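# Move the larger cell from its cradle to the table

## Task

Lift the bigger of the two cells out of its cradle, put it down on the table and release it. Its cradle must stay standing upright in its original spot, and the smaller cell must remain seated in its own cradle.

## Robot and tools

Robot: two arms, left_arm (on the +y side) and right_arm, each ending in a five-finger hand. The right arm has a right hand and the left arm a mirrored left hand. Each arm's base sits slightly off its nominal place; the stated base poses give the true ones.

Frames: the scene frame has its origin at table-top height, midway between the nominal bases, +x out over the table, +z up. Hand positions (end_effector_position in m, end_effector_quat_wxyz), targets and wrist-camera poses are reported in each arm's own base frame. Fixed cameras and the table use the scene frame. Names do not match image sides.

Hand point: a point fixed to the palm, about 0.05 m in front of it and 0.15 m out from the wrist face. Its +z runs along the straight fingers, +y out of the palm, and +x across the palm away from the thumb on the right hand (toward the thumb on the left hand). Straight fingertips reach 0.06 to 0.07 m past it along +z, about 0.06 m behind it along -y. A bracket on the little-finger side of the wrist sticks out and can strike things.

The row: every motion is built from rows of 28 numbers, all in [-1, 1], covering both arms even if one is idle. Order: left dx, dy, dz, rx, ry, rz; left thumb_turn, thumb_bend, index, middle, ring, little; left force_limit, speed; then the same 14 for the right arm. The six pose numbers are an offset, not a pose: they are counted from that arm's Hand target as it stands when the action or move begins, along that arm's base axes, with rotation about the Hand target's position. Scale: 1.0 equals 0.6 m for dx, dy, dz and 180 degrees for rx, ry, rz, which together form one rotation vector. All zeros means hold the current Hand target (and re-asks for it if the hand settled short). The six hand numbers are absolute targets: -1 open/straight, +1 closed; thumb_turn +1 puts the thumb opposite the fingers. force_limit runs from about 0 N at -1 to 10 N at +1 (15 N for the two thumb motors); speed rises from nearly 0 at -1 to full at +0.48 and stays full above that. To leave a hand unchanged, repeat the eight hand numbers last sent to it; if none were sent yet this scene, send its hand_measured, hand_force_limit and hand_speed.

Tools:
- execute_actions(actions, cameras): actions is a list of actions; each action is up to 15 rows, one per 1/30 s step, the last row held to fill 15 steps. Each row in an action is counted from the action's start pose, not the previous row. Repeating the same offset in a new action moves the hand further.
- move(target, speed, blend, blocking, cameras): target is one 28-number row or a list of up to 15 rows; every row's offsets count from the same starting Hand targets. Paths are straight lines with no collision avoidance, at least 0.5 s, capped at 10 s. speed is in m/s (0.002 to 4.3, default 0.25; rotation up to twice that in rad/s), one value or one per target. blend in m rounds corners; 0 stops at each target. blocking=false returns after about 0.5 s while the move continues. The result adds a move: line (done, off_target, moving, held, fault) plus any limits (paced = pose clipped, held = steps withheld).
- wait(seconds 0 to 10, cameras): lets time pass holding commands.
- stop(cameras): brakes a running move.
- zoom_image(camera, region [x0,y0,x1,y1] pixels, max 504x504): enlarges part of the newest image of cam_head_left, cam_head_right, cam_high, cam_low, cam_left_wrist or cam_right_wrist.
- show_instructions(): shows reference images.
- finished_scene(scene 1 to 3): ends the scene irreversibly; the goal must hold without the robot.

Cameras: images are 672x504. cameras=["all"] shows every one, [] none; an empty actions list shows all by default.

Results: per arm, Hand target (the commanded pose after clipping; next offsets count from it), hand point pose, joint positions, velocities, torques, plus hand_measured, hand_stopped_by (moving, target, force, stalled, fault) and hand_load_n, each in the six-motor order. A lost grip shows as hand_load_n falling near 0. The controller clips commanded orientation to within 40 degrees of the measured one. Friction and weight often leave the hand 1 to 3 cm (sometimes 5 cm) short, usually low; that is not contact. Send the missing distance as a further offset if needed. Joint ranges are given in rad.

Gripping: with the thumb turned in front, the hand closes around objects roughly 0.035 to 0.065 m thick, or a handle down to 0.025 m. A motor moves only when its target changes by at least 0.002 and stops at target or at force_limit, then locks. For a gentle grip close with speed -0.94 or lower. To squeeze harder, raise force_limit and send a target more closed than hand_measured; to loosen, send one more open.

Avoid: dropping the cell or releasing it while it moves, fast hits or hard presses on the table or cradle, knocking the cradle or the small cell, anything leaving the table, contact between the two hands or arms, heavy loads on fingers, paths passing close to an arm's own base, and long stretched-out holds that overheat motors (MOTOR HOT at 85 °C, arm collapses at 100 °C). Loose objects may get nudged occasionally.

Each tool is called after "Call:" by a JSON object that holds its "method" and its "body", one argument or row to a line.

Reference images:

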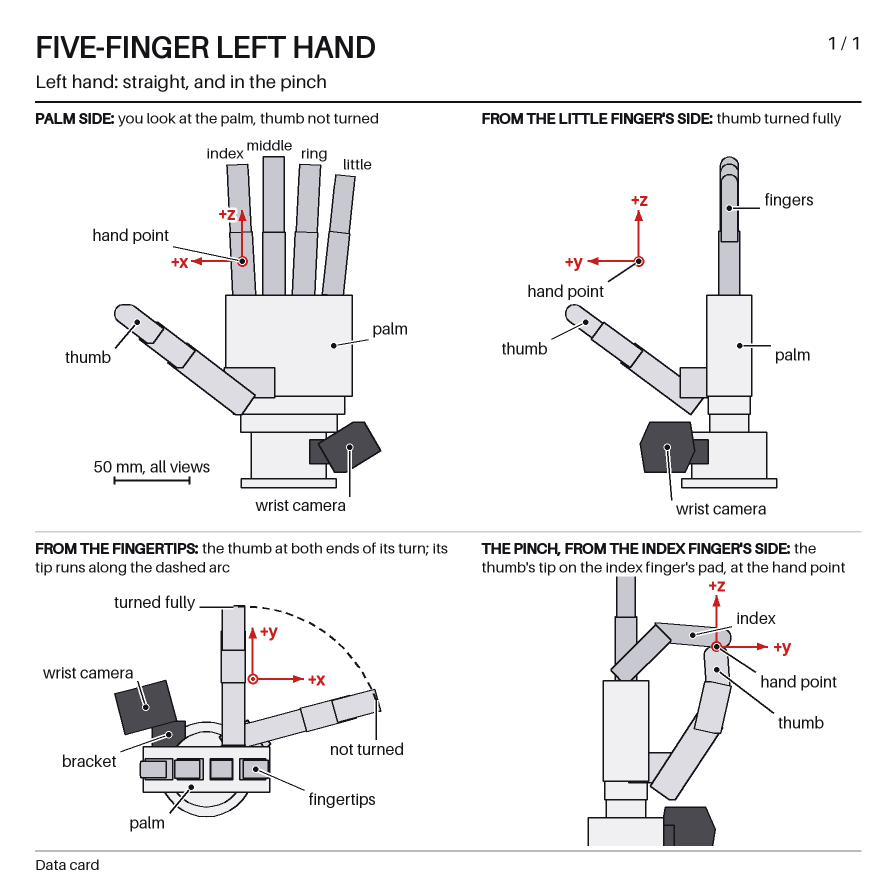

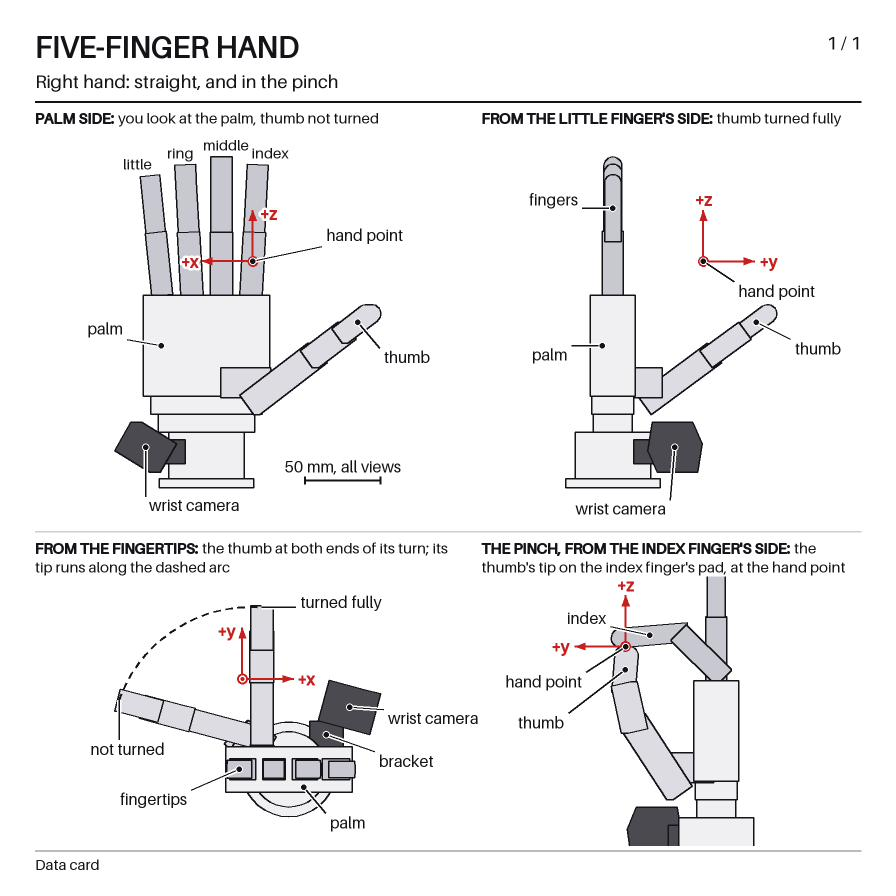

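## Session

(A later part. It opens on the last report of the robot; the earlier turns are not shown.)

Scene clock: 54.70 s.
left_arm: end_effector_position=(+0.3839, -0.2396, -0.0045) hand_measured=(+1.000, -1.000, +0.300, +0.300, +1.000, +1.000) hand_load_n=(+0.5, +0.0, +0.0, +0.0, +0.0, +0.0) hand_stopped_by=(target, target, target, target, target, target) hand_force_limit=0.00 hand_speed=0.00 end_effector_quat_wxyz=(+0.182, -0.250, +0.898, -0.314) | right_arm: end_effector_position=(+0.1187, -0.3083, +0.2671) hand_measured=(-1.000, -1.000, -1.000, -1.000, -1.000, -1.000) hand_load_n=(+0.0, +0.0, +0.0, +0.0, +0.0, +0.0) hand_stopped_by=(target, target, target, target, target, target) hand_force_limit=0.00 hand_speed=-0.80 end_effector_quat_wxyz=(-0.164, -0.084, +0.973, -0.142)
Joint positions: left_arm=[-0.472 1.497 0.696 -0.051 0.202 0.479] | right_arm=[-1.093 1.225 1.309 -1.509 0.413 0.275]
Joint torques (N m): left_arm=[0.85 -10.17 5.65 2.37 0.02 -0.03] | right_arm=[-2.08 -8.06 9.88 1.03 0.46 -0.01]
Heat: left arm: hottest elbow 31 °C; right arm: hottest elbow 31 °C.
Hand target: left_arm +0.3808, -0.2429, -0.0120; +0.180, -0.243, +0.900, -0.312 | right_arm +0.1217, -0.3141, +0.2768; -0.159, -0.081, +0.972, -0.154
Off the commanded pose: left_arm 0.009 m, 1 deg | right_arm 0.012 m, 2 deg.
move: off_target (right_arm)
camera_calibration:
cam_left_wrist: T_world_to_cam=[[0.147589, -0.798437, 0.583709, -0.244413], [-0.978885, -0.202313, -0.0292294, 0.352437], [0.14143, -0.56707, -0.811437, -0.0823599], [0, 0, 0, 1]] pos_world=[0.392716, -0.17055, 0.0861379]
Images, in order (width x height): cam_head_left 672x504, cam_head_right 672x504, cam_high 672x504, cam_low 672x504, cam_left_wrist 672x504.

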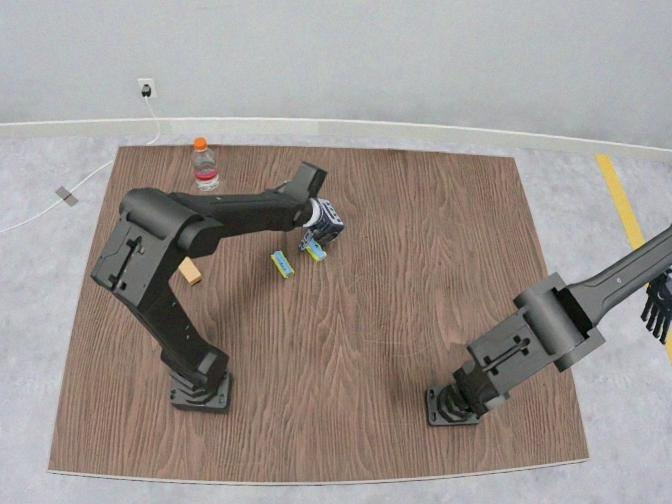

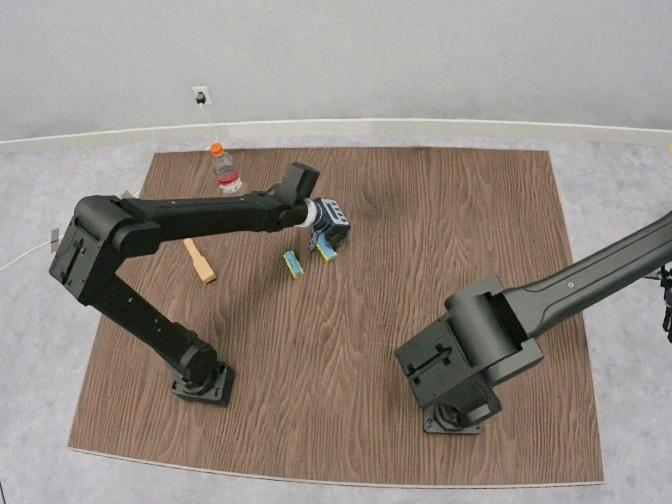

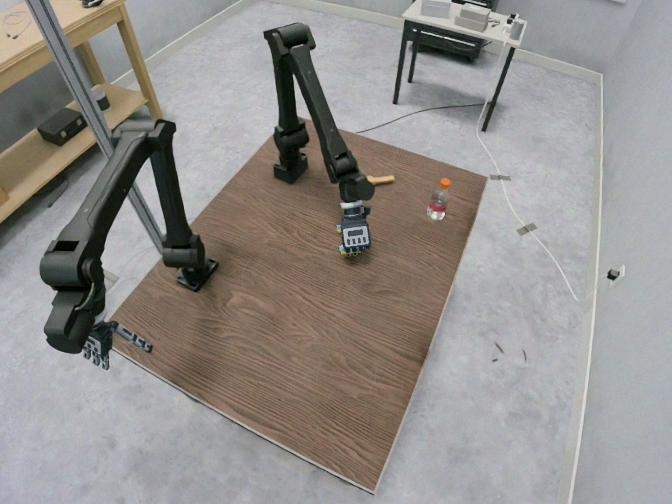

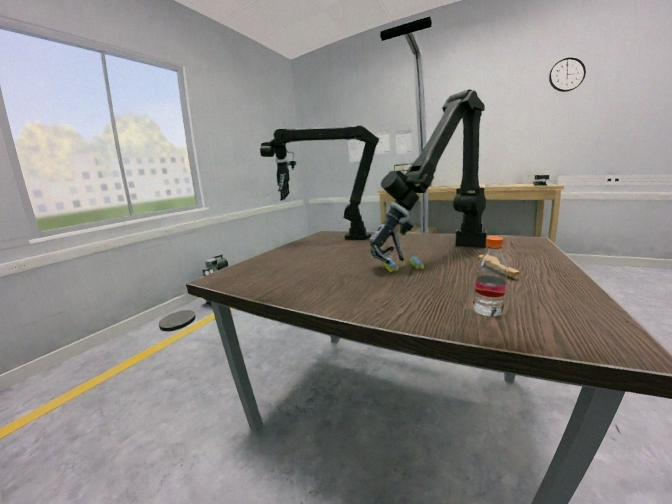

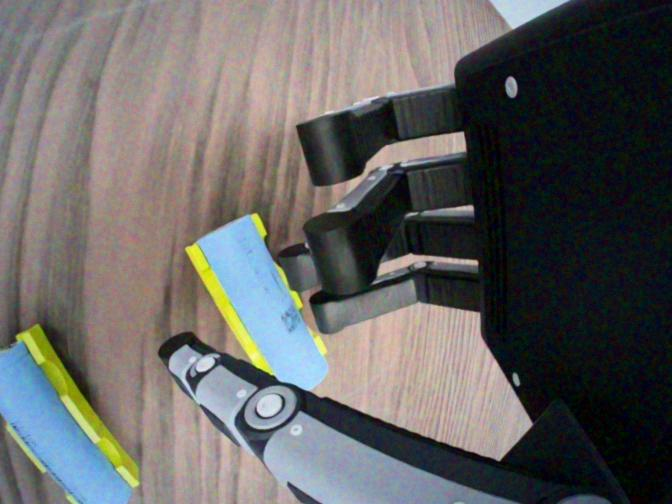

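Call:
{"method": "move", "body": {
  "target": [
    [0,0,-0.0137,0,0,0, 1,-1,0.3,0.3,1,1,0,0, 0,0,0,0,0,0,-1,-1,-1,-1,-1,-1,0,-0.8]
  ],
  "speed": 0.05,
  "cameras": ["cam_left_wrist","cam_head_left","cam_head_right","cam_low","cam_high"]
}}

Call:
{"method": "zoom_image", "body": {
  "camera": "cam_left_wrist",
  "region": [170, 190, 350, 370]
}}

Call:
{"method": "zoom_image", "body": {
  "camera": "cam_low",
  "region": [378, 246, 403, 271]
}}

Call:
{"method": "zoom_image", "body": {
  "camera": "cam_head_left",
  "region": [300, 230, 335, 265]
}}

Call:
{"method": "zoom_image", "body": {
  "camera": "cam_high",
  "region": [335, 240, 365, 262]
}}

Scene clock: 74.87 s.
left_arm: end_effector_position=(+0.3854, -0.2404, -0.0105) hand_measured=(+1.000, -1.000, +0.300, +0.300, +1.000, +1.000) hand_load_n=(+0.0, +0.0, +0.0, +0.0, +0.0, +0.0) hand_stopped_by=(target, target, target, target, target, target) hand_force_limit=0.00 hand_speed=0.00 end_effector_quat_wxyz=(+0.184, -0.250, +0.897, -0.315) | right_arm: end_effector_position=(+0.1187, -0.3083, +0.2671) hand_measured=(-1.000, -1.000, -1.000, -1.000, -1.000, -1.000) hand_load_n=(+0.0, +0.0, +0.0, +0.0, +0.0, +0.0) hand_stopped_by=(target, target, target, target, target, target) hand_force_limit=0.00 hand_speed=-0.80 end_effector_quat_wxyz=(-0.164, -0.084, +0.973, -0.142)
Joint positions: left_arm=[-0.472 1.514 0.691 -0.024 0.202 0.479] | right_arm=[-1.093 1.225 1.309 -1.509 0.413 0.275]
Joint torques (N m): left_arm=[0.85 -10.11 5.37 2.4 0.01 -0.03] | right_arm=[-2.08 -8.06 9.88 1.05 0.46 -0.01]
Heat: left arm: hottest elbow 29 °C; right arm: hottest elbow 32 °C.
Hand target: left_arm +0.3808, -0.2430, -0.0201; +0.180, -0.243, +0.900, -0.312 | right_arm +0.1217, -0.3141, +0.2768; -0.159, -0.081, +0.972, -0.154
Off the commanded pose: left_arm 0.011 m, 1 deg | right_arm 0.012 m, 2 deg.
move: off_target (left_arm, right_arm)
camera_calibration:
cam_left_wrist: T_world_to_cam=[[0.145013, -0.797103, 0.586173, -0.240441], [-0.978743, -0.2024, -0.0331021, 0.353362], [0.145027, -0.568912, -0.80951, -0.0896758], [0, 0, 0, 1]] pos_world=[0.393724, -0.171153, 0.0800436]
Images, in order (width x height): cam_head_left 672x504, cam_head_right 672x504, cam_high 672x504, cam_low 672x504, cam_left_wrist 672x504.

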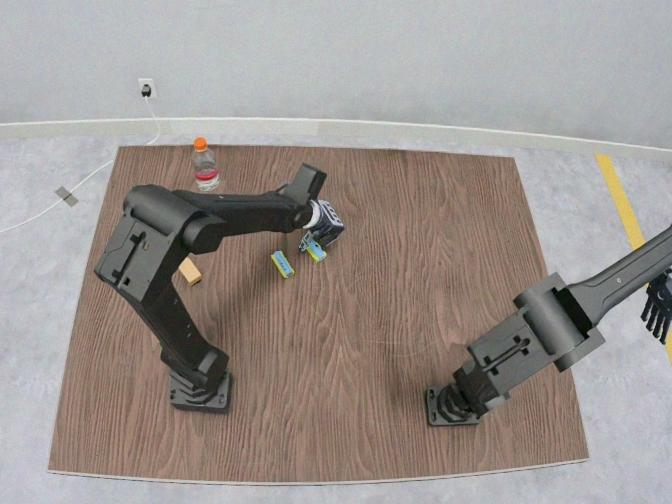

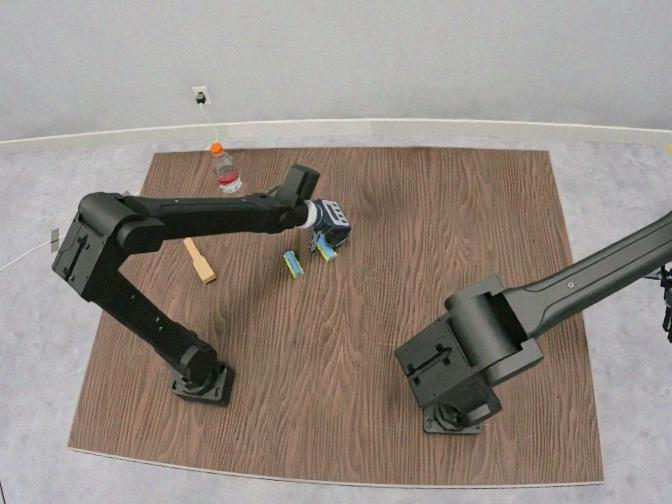

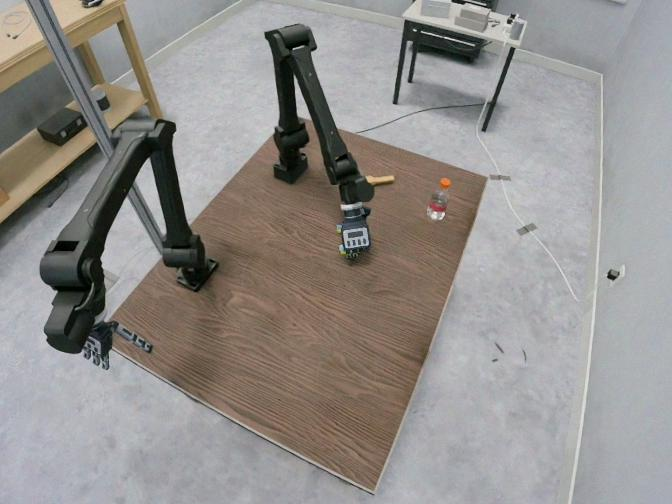

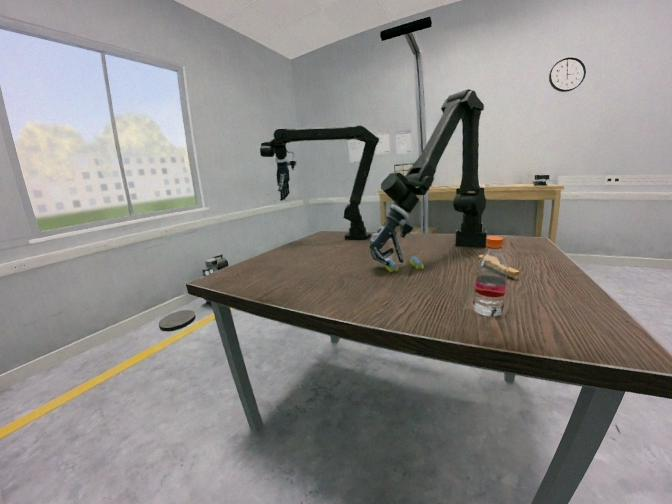

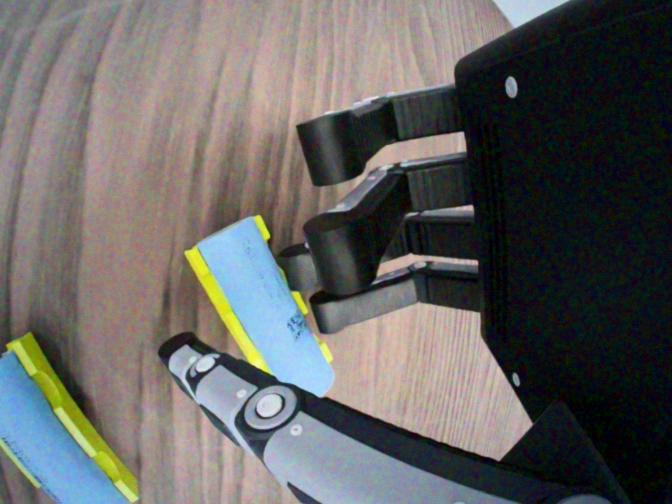

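Scaled by 2.800 from the camera's 672x504 image, which has a finer 960x720 frame.

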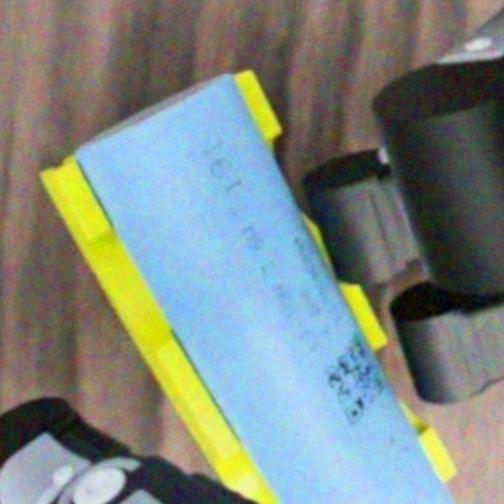

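Scaled by 20.160.

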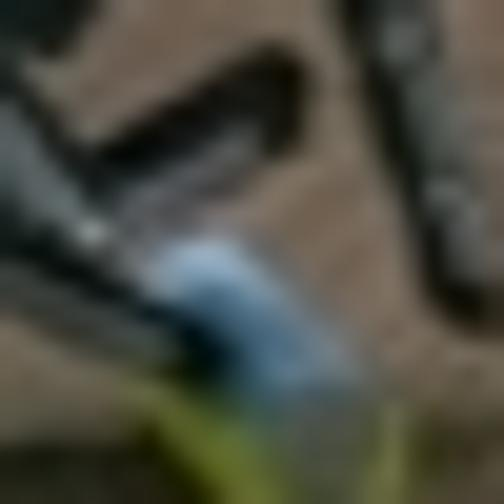

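Scaled by 14.400.

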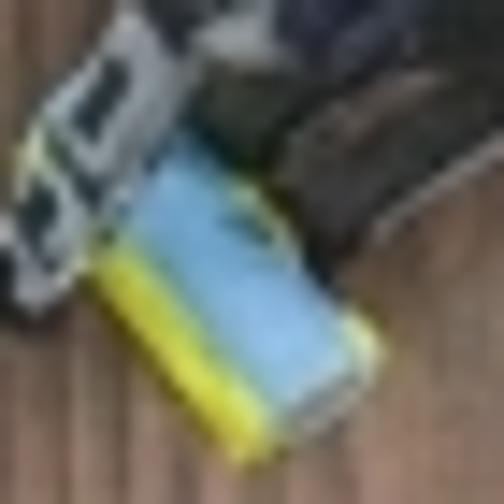

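Scaled by 16.800.

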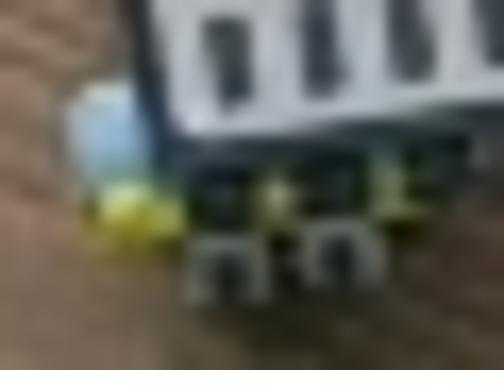

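Call:
{"method": "move", "body": {
  "target": [
    [0,0,0,0,0,0, 1,-0.5,0.45,0.4,1,1,-0.7,-0.92, 0,0,0,0,0,0,-1,-1,-1,-1,-1,-1,0,-0.8]
  ],
  "speed": 0.05,
  "cameras": ["cam_left_wrist","cam_head_left","cam_head_right","cam_low","cam_high"]
}}

Call:
{"method": "zoom_image", "body": {
  "camera": "cam_left_wrist",
  "region": [170, 190, 350, 370]
}}

Call:
{"method": "zoom_image", "body": {
  "camera": "cam_low",
  "region": [378, 246, 403, 271]
}}

Call:
{"method": "zoom_image", "body": {
  "camera": "cam_head_left",
  "region": [300, 230, 335, 265]
}}

Call:
{"method": "zoom_image", "body": {
  "camera": "cam_high",
  "region": [335, 240, 365, 262]
}}

Scene clock: 81.20 s.
left_arm: end_effector_position=(+0.3855, -0.2403, -0.0107) hand_measured=(+1.000, -0.666, +0.450, +0.400, +1.000, +1.000) hand_load_n=(+1.0, +3.0, +0.0, +1.0, +0.0, +0.0) hand_stopped_by=(target, force, target, target, target, target) hand_force_limit=-0.70 hand_speed=-0.92 end_effector_quat_wxyz=(+0.184, -0.250, +0.897, -0.315) | right_arm: end_effector_position=(+0.1187, -0.3083, +0.2671) hand_measured=(-1.000, -1.000, -1.000, -1.000, -1.000, -1.000) hand_load_n=(+0.0, +0.0, +0.0, +0.0, +0.0, +0.0) hand_stopped_by=(target, target, target, target, target, target) hand_force_limit=0.00 hand_speed=-0.80 end_effector_quat_wxyz=(-0.164, -0.084, +0.973, -0.142)
Joint positions: left_arm=[-0.472 1.515 0.691 -0.023 0.202 0.479] | right_arm=[-1.093 1.225 1.309 -1.509 0.413 0.275]
Joint torques (N m): left_arm=[0.91 -10.11 5.37 2.39 0.03 -0.03] | right_arm=[-2.08 -8.06 9.89 1.06 0.46 0]
Heat: left arm: hottest elbow 29 °C; right arm: hottest elbow 32 °C.
Hand target: left_arm +0.3808, -0.2429, -0.0202; +0.180, -0.243, +0.900, -0.312 | right_arm +0.1217, -0.3141, +0.2768; -0.159, -0.081, +0.972, -0.154
Off the commanded pose: left_arm 0.011 m, 1 deg | right_arm 0.012 m, 2 deg.
move: off_target (left_arm, right_arm)
camera_calibration:
cam_left_wrist: T_world_to_cam=[[0.145083, -0.797228, 0.585985, -0.240431], [-0.97869, -0.202617, -0.0333471, 0.353419], [0.145316, -0.568659, -0.809636, -0.0898311], [0, 0, 0, 1]] pos_world=[0.393824, -0.171153, 0.0799437]
Images, in order (width x height): cam_head_left 672x504, cam_head_right 672x504, cam_high 672x504, cam_low 672x504, cam_left_wrist 672x504.

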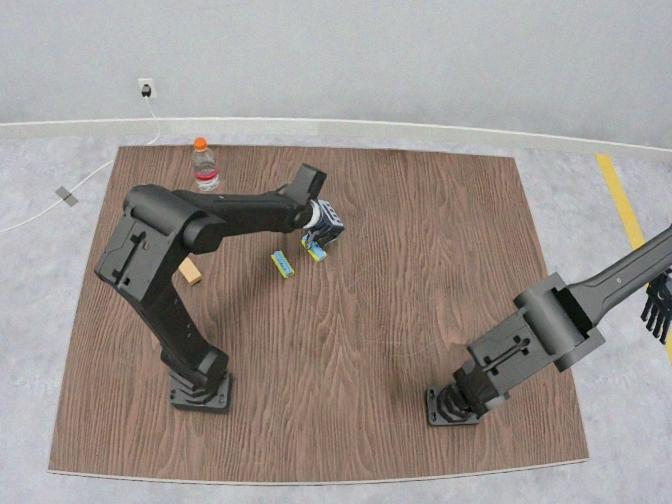

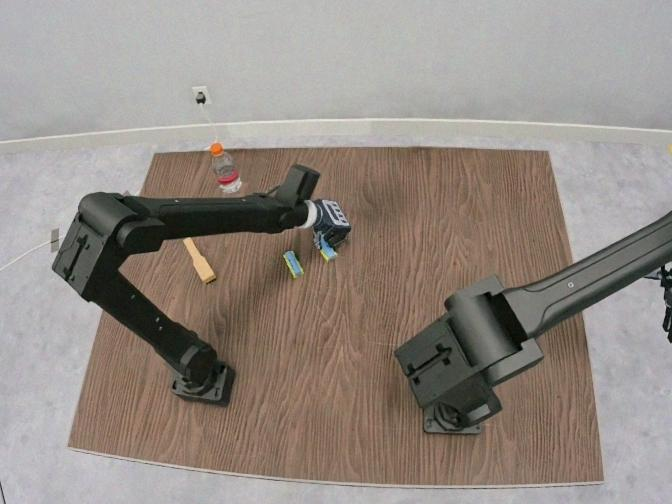

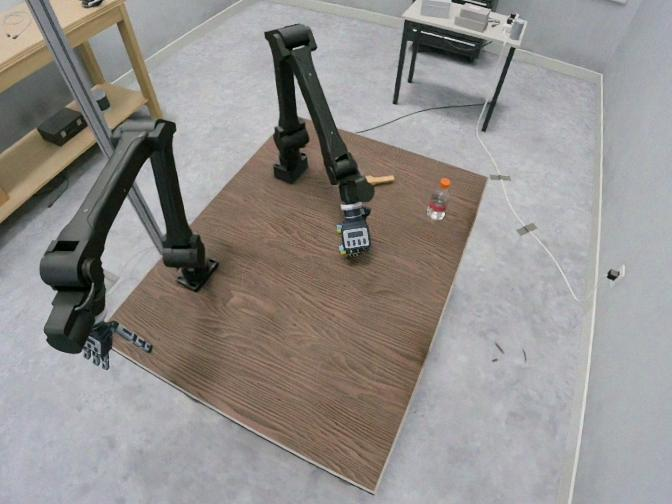

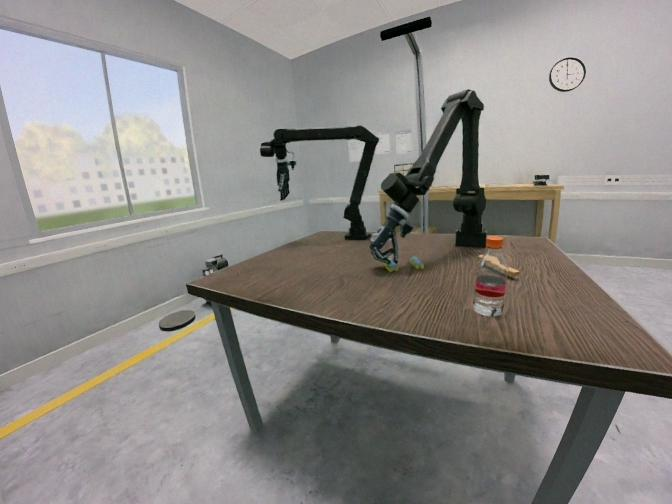

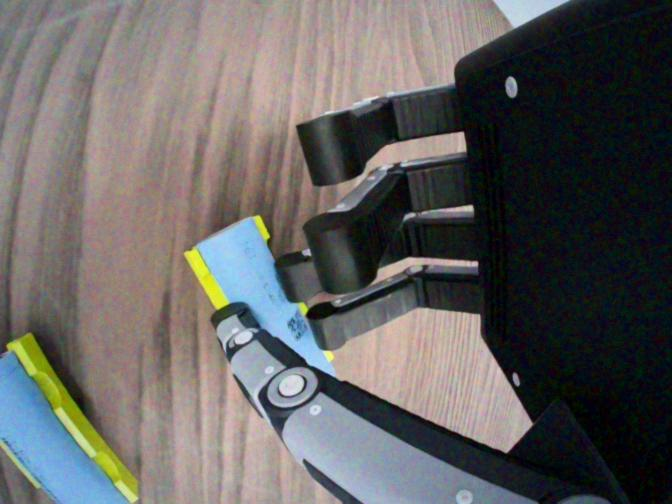

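Scaled by 2.800 from the camera's 672x504 image, which has a finer 960x720 frame.

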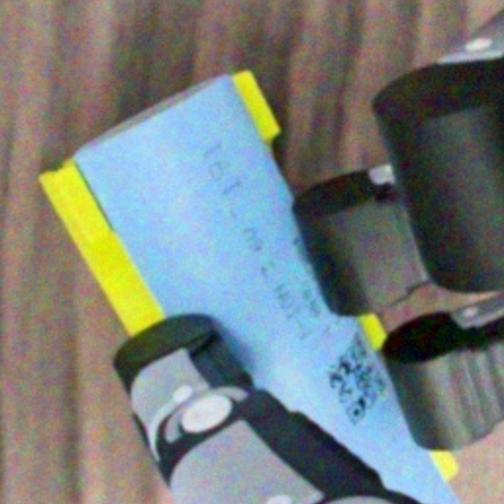

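Scaled by 20.160.

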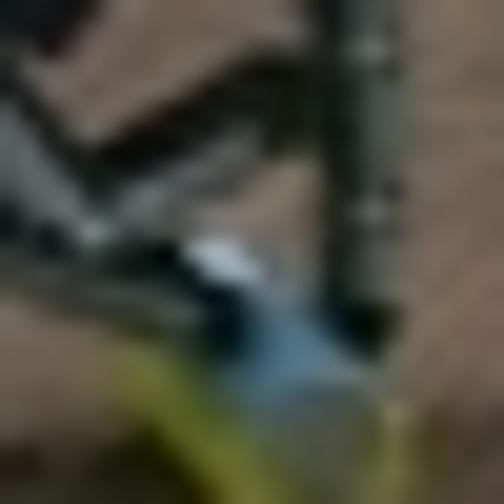

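Scaled by 14.400.

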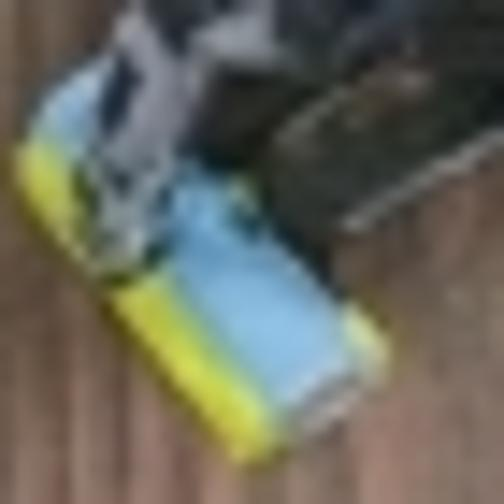

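Scaled by 16.800.

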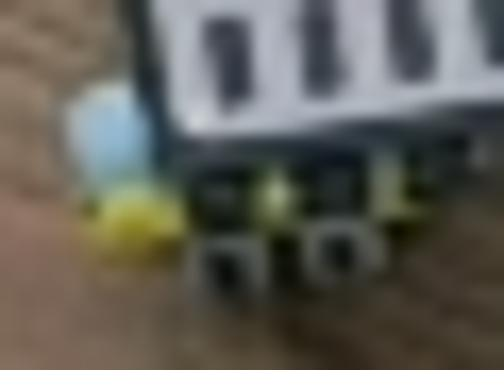

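Call:
{"method": "move", "body": {
  "target": [
    [0,0,0,0,0,0, 1,-1,0.25,0.2,1,1,-0.7,-0.5, 0,0,0,0,0,0,-1,-1,-1,-1,-1,-1,0,-0.8],
    [0,0.0017,0.06,0,0,0, 1,-1,0.32,0.23,1,1,-0.7,-0.5, 0,0,0,0,0,0,-1,-1,-1,-1,-1,-1,0,-0.8],
    [0,0.0033,-0.0005,0,0,0, 1,-1,0.32,0.23,1,1,-0.7,-0.5, 0,0,0,0,0,0,-1,-1,-1,-1,-1,-1,0,-0.8]
  ],
  "speed": 0.06,
  "cameras": ["cam_left_wrist","cam_head_left","cam_head_right","cam_low","cam_high"]
}}

Call:
{"method": "zoom_image", "body": {
  "camera": "cam_left_wrist",
  "region": [170, 190, 350, 370]
}}

Call:
{"method": "zoom_image", "body": {
  "camera": "cam_low",
  "region": [378, 246, 403, 271]
}}

Call:
{"method": "zoom_image", "body": {
  "camera": "cam_head_left",
  "region": [300, 230, 335, 265]
}}

Scene clock: 90.43 s.
left_arm: end_effector_position=(+0.3851, -0.2403, -0.0109) hand_measured=(+1.000, -1.000, +0.320, +0.230, +1.000, +1.000) hand_load_n=(+0.0, +0.0, +0.0, +0.0, +0.0, +0.0) hand_stopped_by=(target, target, target, target, target, target) hand_force_limit=-0.70 hand_speed=-0.50 end_effector_quat_wxyz=(+0.184, -0.250, +0.897, -0.315) | right_arm: end_effector_position=(+0.1187, -0.3083, +0.2671) hand_measured=(-1.000, -1.000, -1.000, -1.000, -1.000, -1.000) hand_load_n=(+0.0, +0.0, +0.0, +0.0, +0.0, +0.0) hand_stopped_by=(target, target, target, target, target, target) hand_force_limit=0.00 hand_speed=-0.80 end_effector_quat_wxyz=(-0.164, -0.084, +0.973, -0.142)
Joint positions: left_arm=[-0.472 1.515 0.691 -0.023 0.202 0.479] | right_arm=[-1.093 1.225 1.309 -1.509 0.413 0.275]
Joint torques (N m): left_arm=[1.26 -10.23 5.24 2.44 0.15 0] | right_arm=[-2.02 -8.12 9.87 1.06 0.46 -0.01]
Heat: left arm: hottest shoulder 28 °C; right arm: hottest elbow 33 °C.
Hand target: left_arm +0.3808, -0.2410, -0.0205; +0.180, -0.243, +0.900, -0.312 | right_arm +0.1217, -0.3141, +0.2768; -0.159, -0.081, +0.972, -0.154
Off the commanded pose: left_arm 0.010 m, 1 deg | right_arm 0.012 m, 2 deg.
move: off_target (right_arm); target 2's new numbers were sent with left_arm's hand 0.017 m and 2 deg from that target
camera_calibration:
cam_left_wrist: T_world_to_cam=[[0.144955, -0.797379, 0.585811, -0.240173], [-0.978782, -0.202219, -0.0330582, 0.353196], [0.144822, -0.56859, -0.809773, -0.0898135], [0, 0, 0, 1]] pos_world=[0.393523, -0.171153, 0.0796433]
Images, in order (width x height): cam_head_left 672x504, cam_head_right 672x504, cam_high 672x504, cam_low 672x504, cam_left_wrist 672x504.

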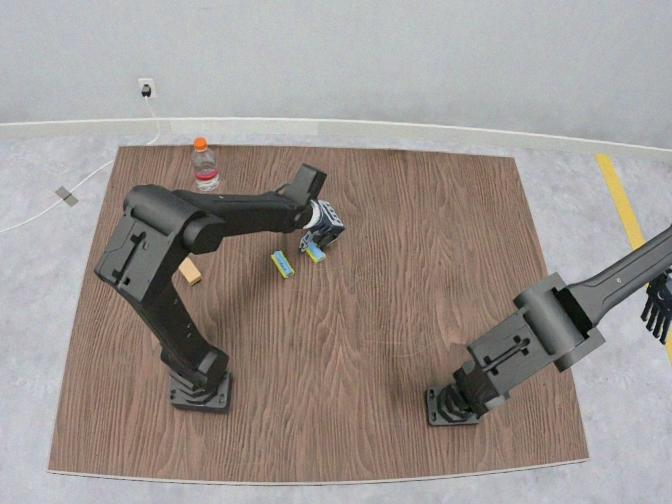

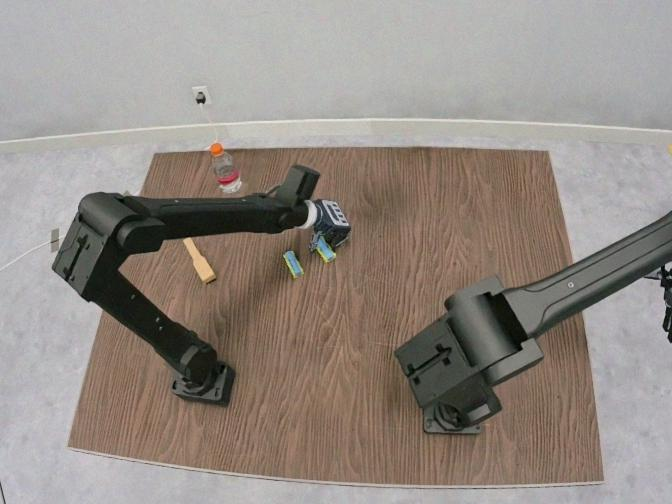

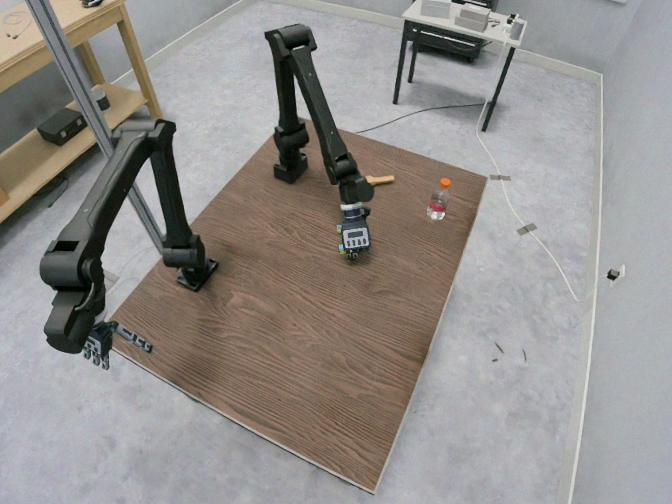

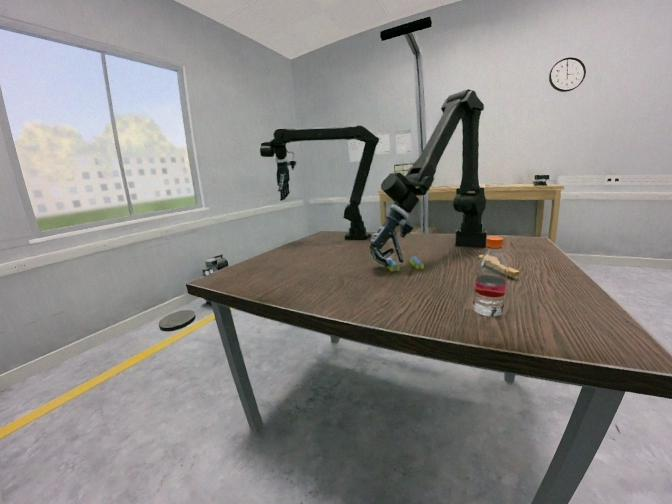

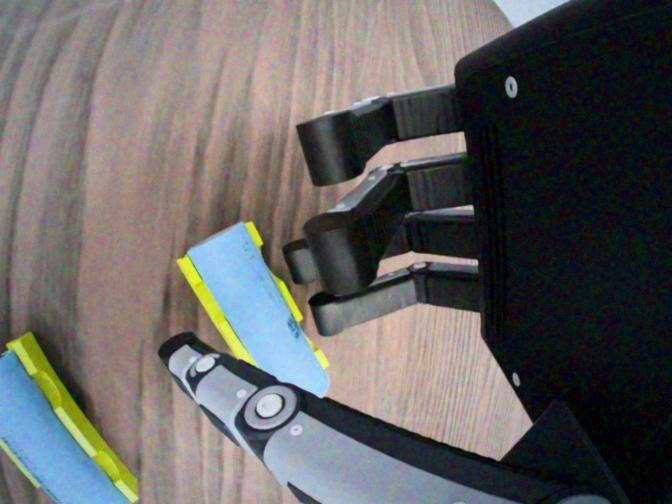

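Scaled by 2.800 from the camera's 672x504 image, which has a finer 960x720 frame.

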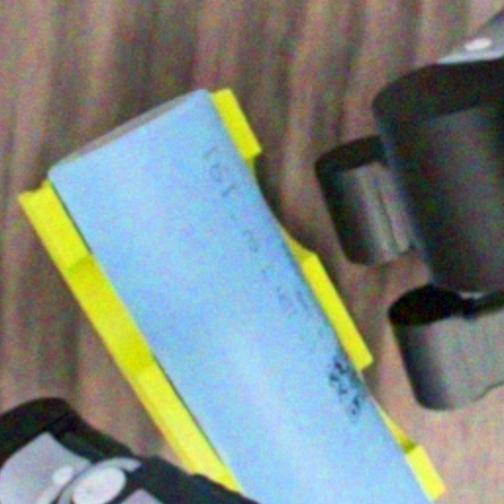

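Scaled by 20.160.

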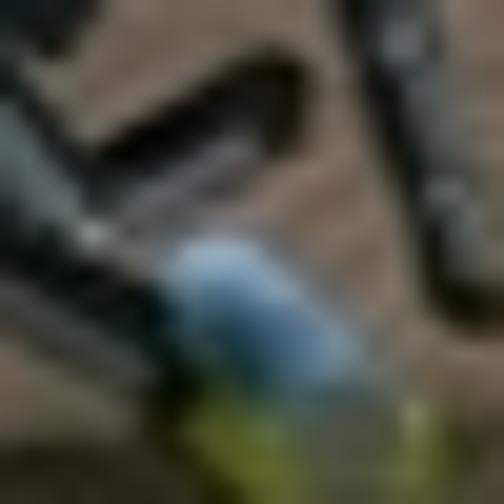

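Scaled by 14.400.

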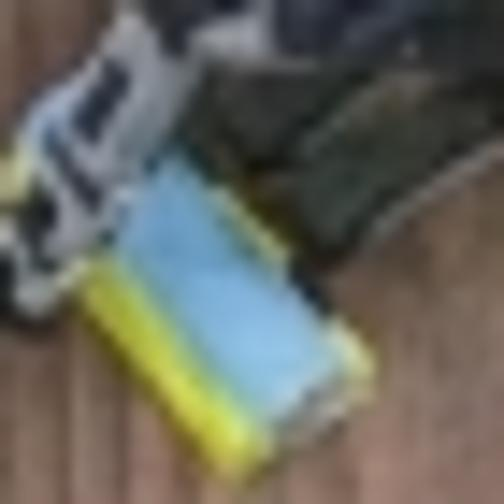

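Call:
{"method": "move", "body": {
  "target": [
    [0.0,0.0,0.05,0,0,0, 1,-1,0.32,0.23,1,1,-0.7,-0.5, 0,0,0,0,0,0,-1,-1,-1,-1,-1,-1,0,-0.8],
    [-0.0355,0.0425,0.083,0,0,0, 1,-1,0.4,0.3,1,1,-0.7,-0.5, 0,0,0,0,0,0,-1,-1,-1,-1,-1,-1,0,-0.8],
    [-0.0047,0.0032,0.03,0,0,0, 1,-1,0.4,0.3,1,1,-0.7,-0.5, 0,0,0,0,0,0,-1,-1,-1,-1,-1,-1,0,-0.8]
  ],
  "speed": 0.1,
  "cameras": ["cam_left_wrist","cam_low"]
}}

Call:
{"method": "zoom_image", "body": {
  "camera": "cam_left_wrist",
  "region": [170, 190, 350, 370]
}}

Call:
{"method": "zoom_image", "body": {
  "camera": "cam_low",
  "region": [378, 246, 403, 271]
}}

Scene clock: 100.57 s.
left_arm: end_effector_position=(+0.3698, -0.2285, -0.0024) hand_measured=(+1.000, -1.000, +0.400, +0.300, +1.000, +1.000) hand_load_n=(+0.0, +0.0, +0.0, -1.5, +0.0, +0.0) hand_stopped_by=(target, target, target, target, target, target) hand_force_limit=-0.70 hand_speed=-0.50 end_effector_quat_wxyz=(+0.179, -0.244, +0.903, -0.306) | right_arm: end_effector_position=(+0.1187, -0.3083, +0.2671) hand_measured=(-1.000, -1.000, -1.000, -1.000, -1.000, -1.000) hand_load_n=(+0.0, +0.0, +0.0, -0.5, +0.5, +0.0) hand_stopped_by=(target, target, target, target, target, target) hand_force_limit=0.00 hand_speed=-0.80 end_effector_quat_wxyz=(-0.164, -0.084, +0.973, -0.142)
Joint positions: left_arm=[-0.465 1.454 0.665 -0.082 0.206 0.501] | right_arm=[-1.093 1.225 1.309 -1.509 0.413 0.275]
Joint torques (N m): left_arm=[0.79 -8.7 7.8 2.29 0.03 -0.16] | right_arm=[-2.14 -8.18 9.87 1.03 0.46 0]
Heat: left arm: hottest shoulder 28 °C; right arm: hottest elbow 33 °C.
Hand target: left_arm +0.3779, -0.2391, -0.0025; +0.180, -0.243, +0.901, -0.312 | right_arm +0.1217, -0.3141, +0.2768; -0.159, -0.081, +0.972, -0.154
Off the commanded pose: left_arm 0.013 m, 1 deg | right_arm 0.012 m, 2 deg.
move: off_target (left_arm, right_arm)
camera_calibration:
cam_left_wrist: T_world_to_cam=[[0.142549, -0.809648, 0.569341, -0.235434], [-0.981481, -0.189995, -0.0244498, 0.344745], [0.127968, -0.555312, -0.821738, -0.0646779], [0, 0, 0, 1]] pos_world=[0.380198, -0.161036, 0.0893232]
Images, in order (width x height): cam_low 672x504, cam_left_wrist 672x504.

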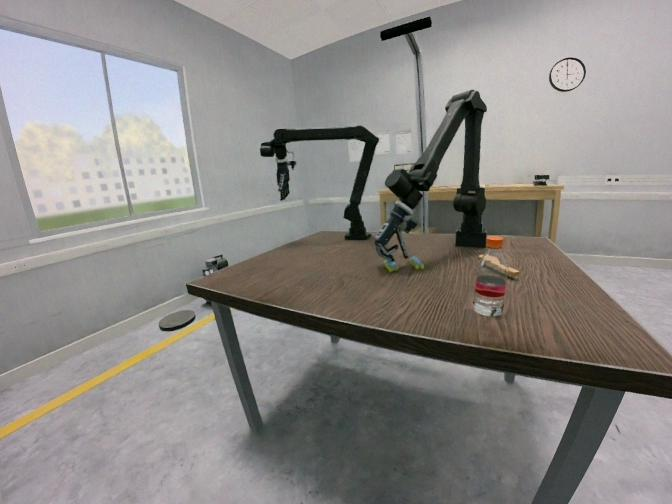

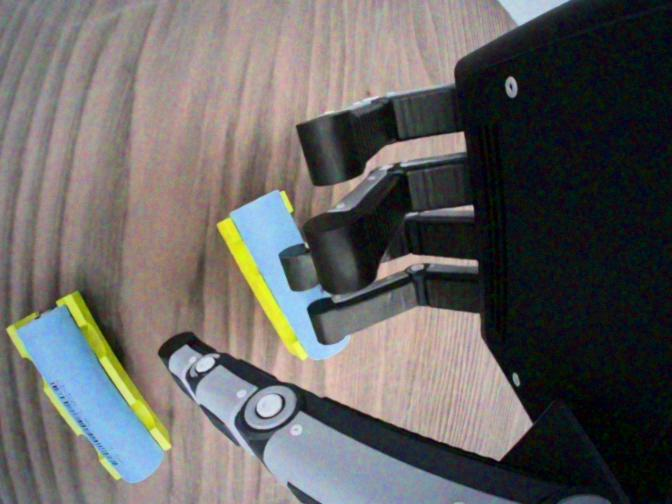

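Scaled by 2.800 from the camera's 672x504 image, which has a finer 960x720 frame.

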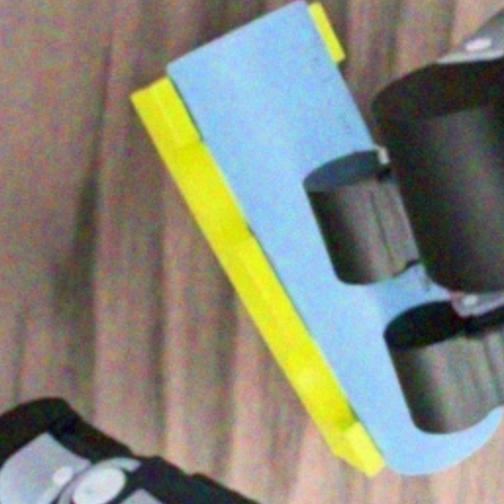

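Scaled by 20.160.

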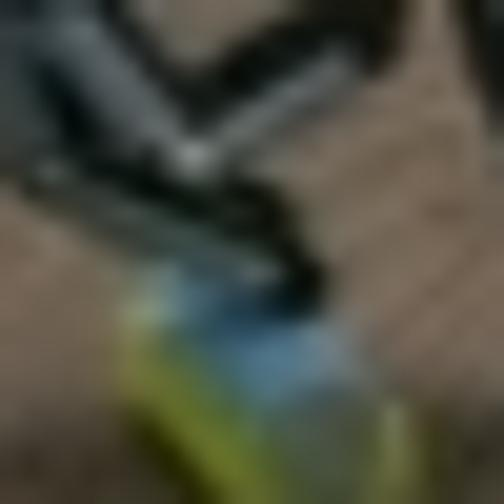

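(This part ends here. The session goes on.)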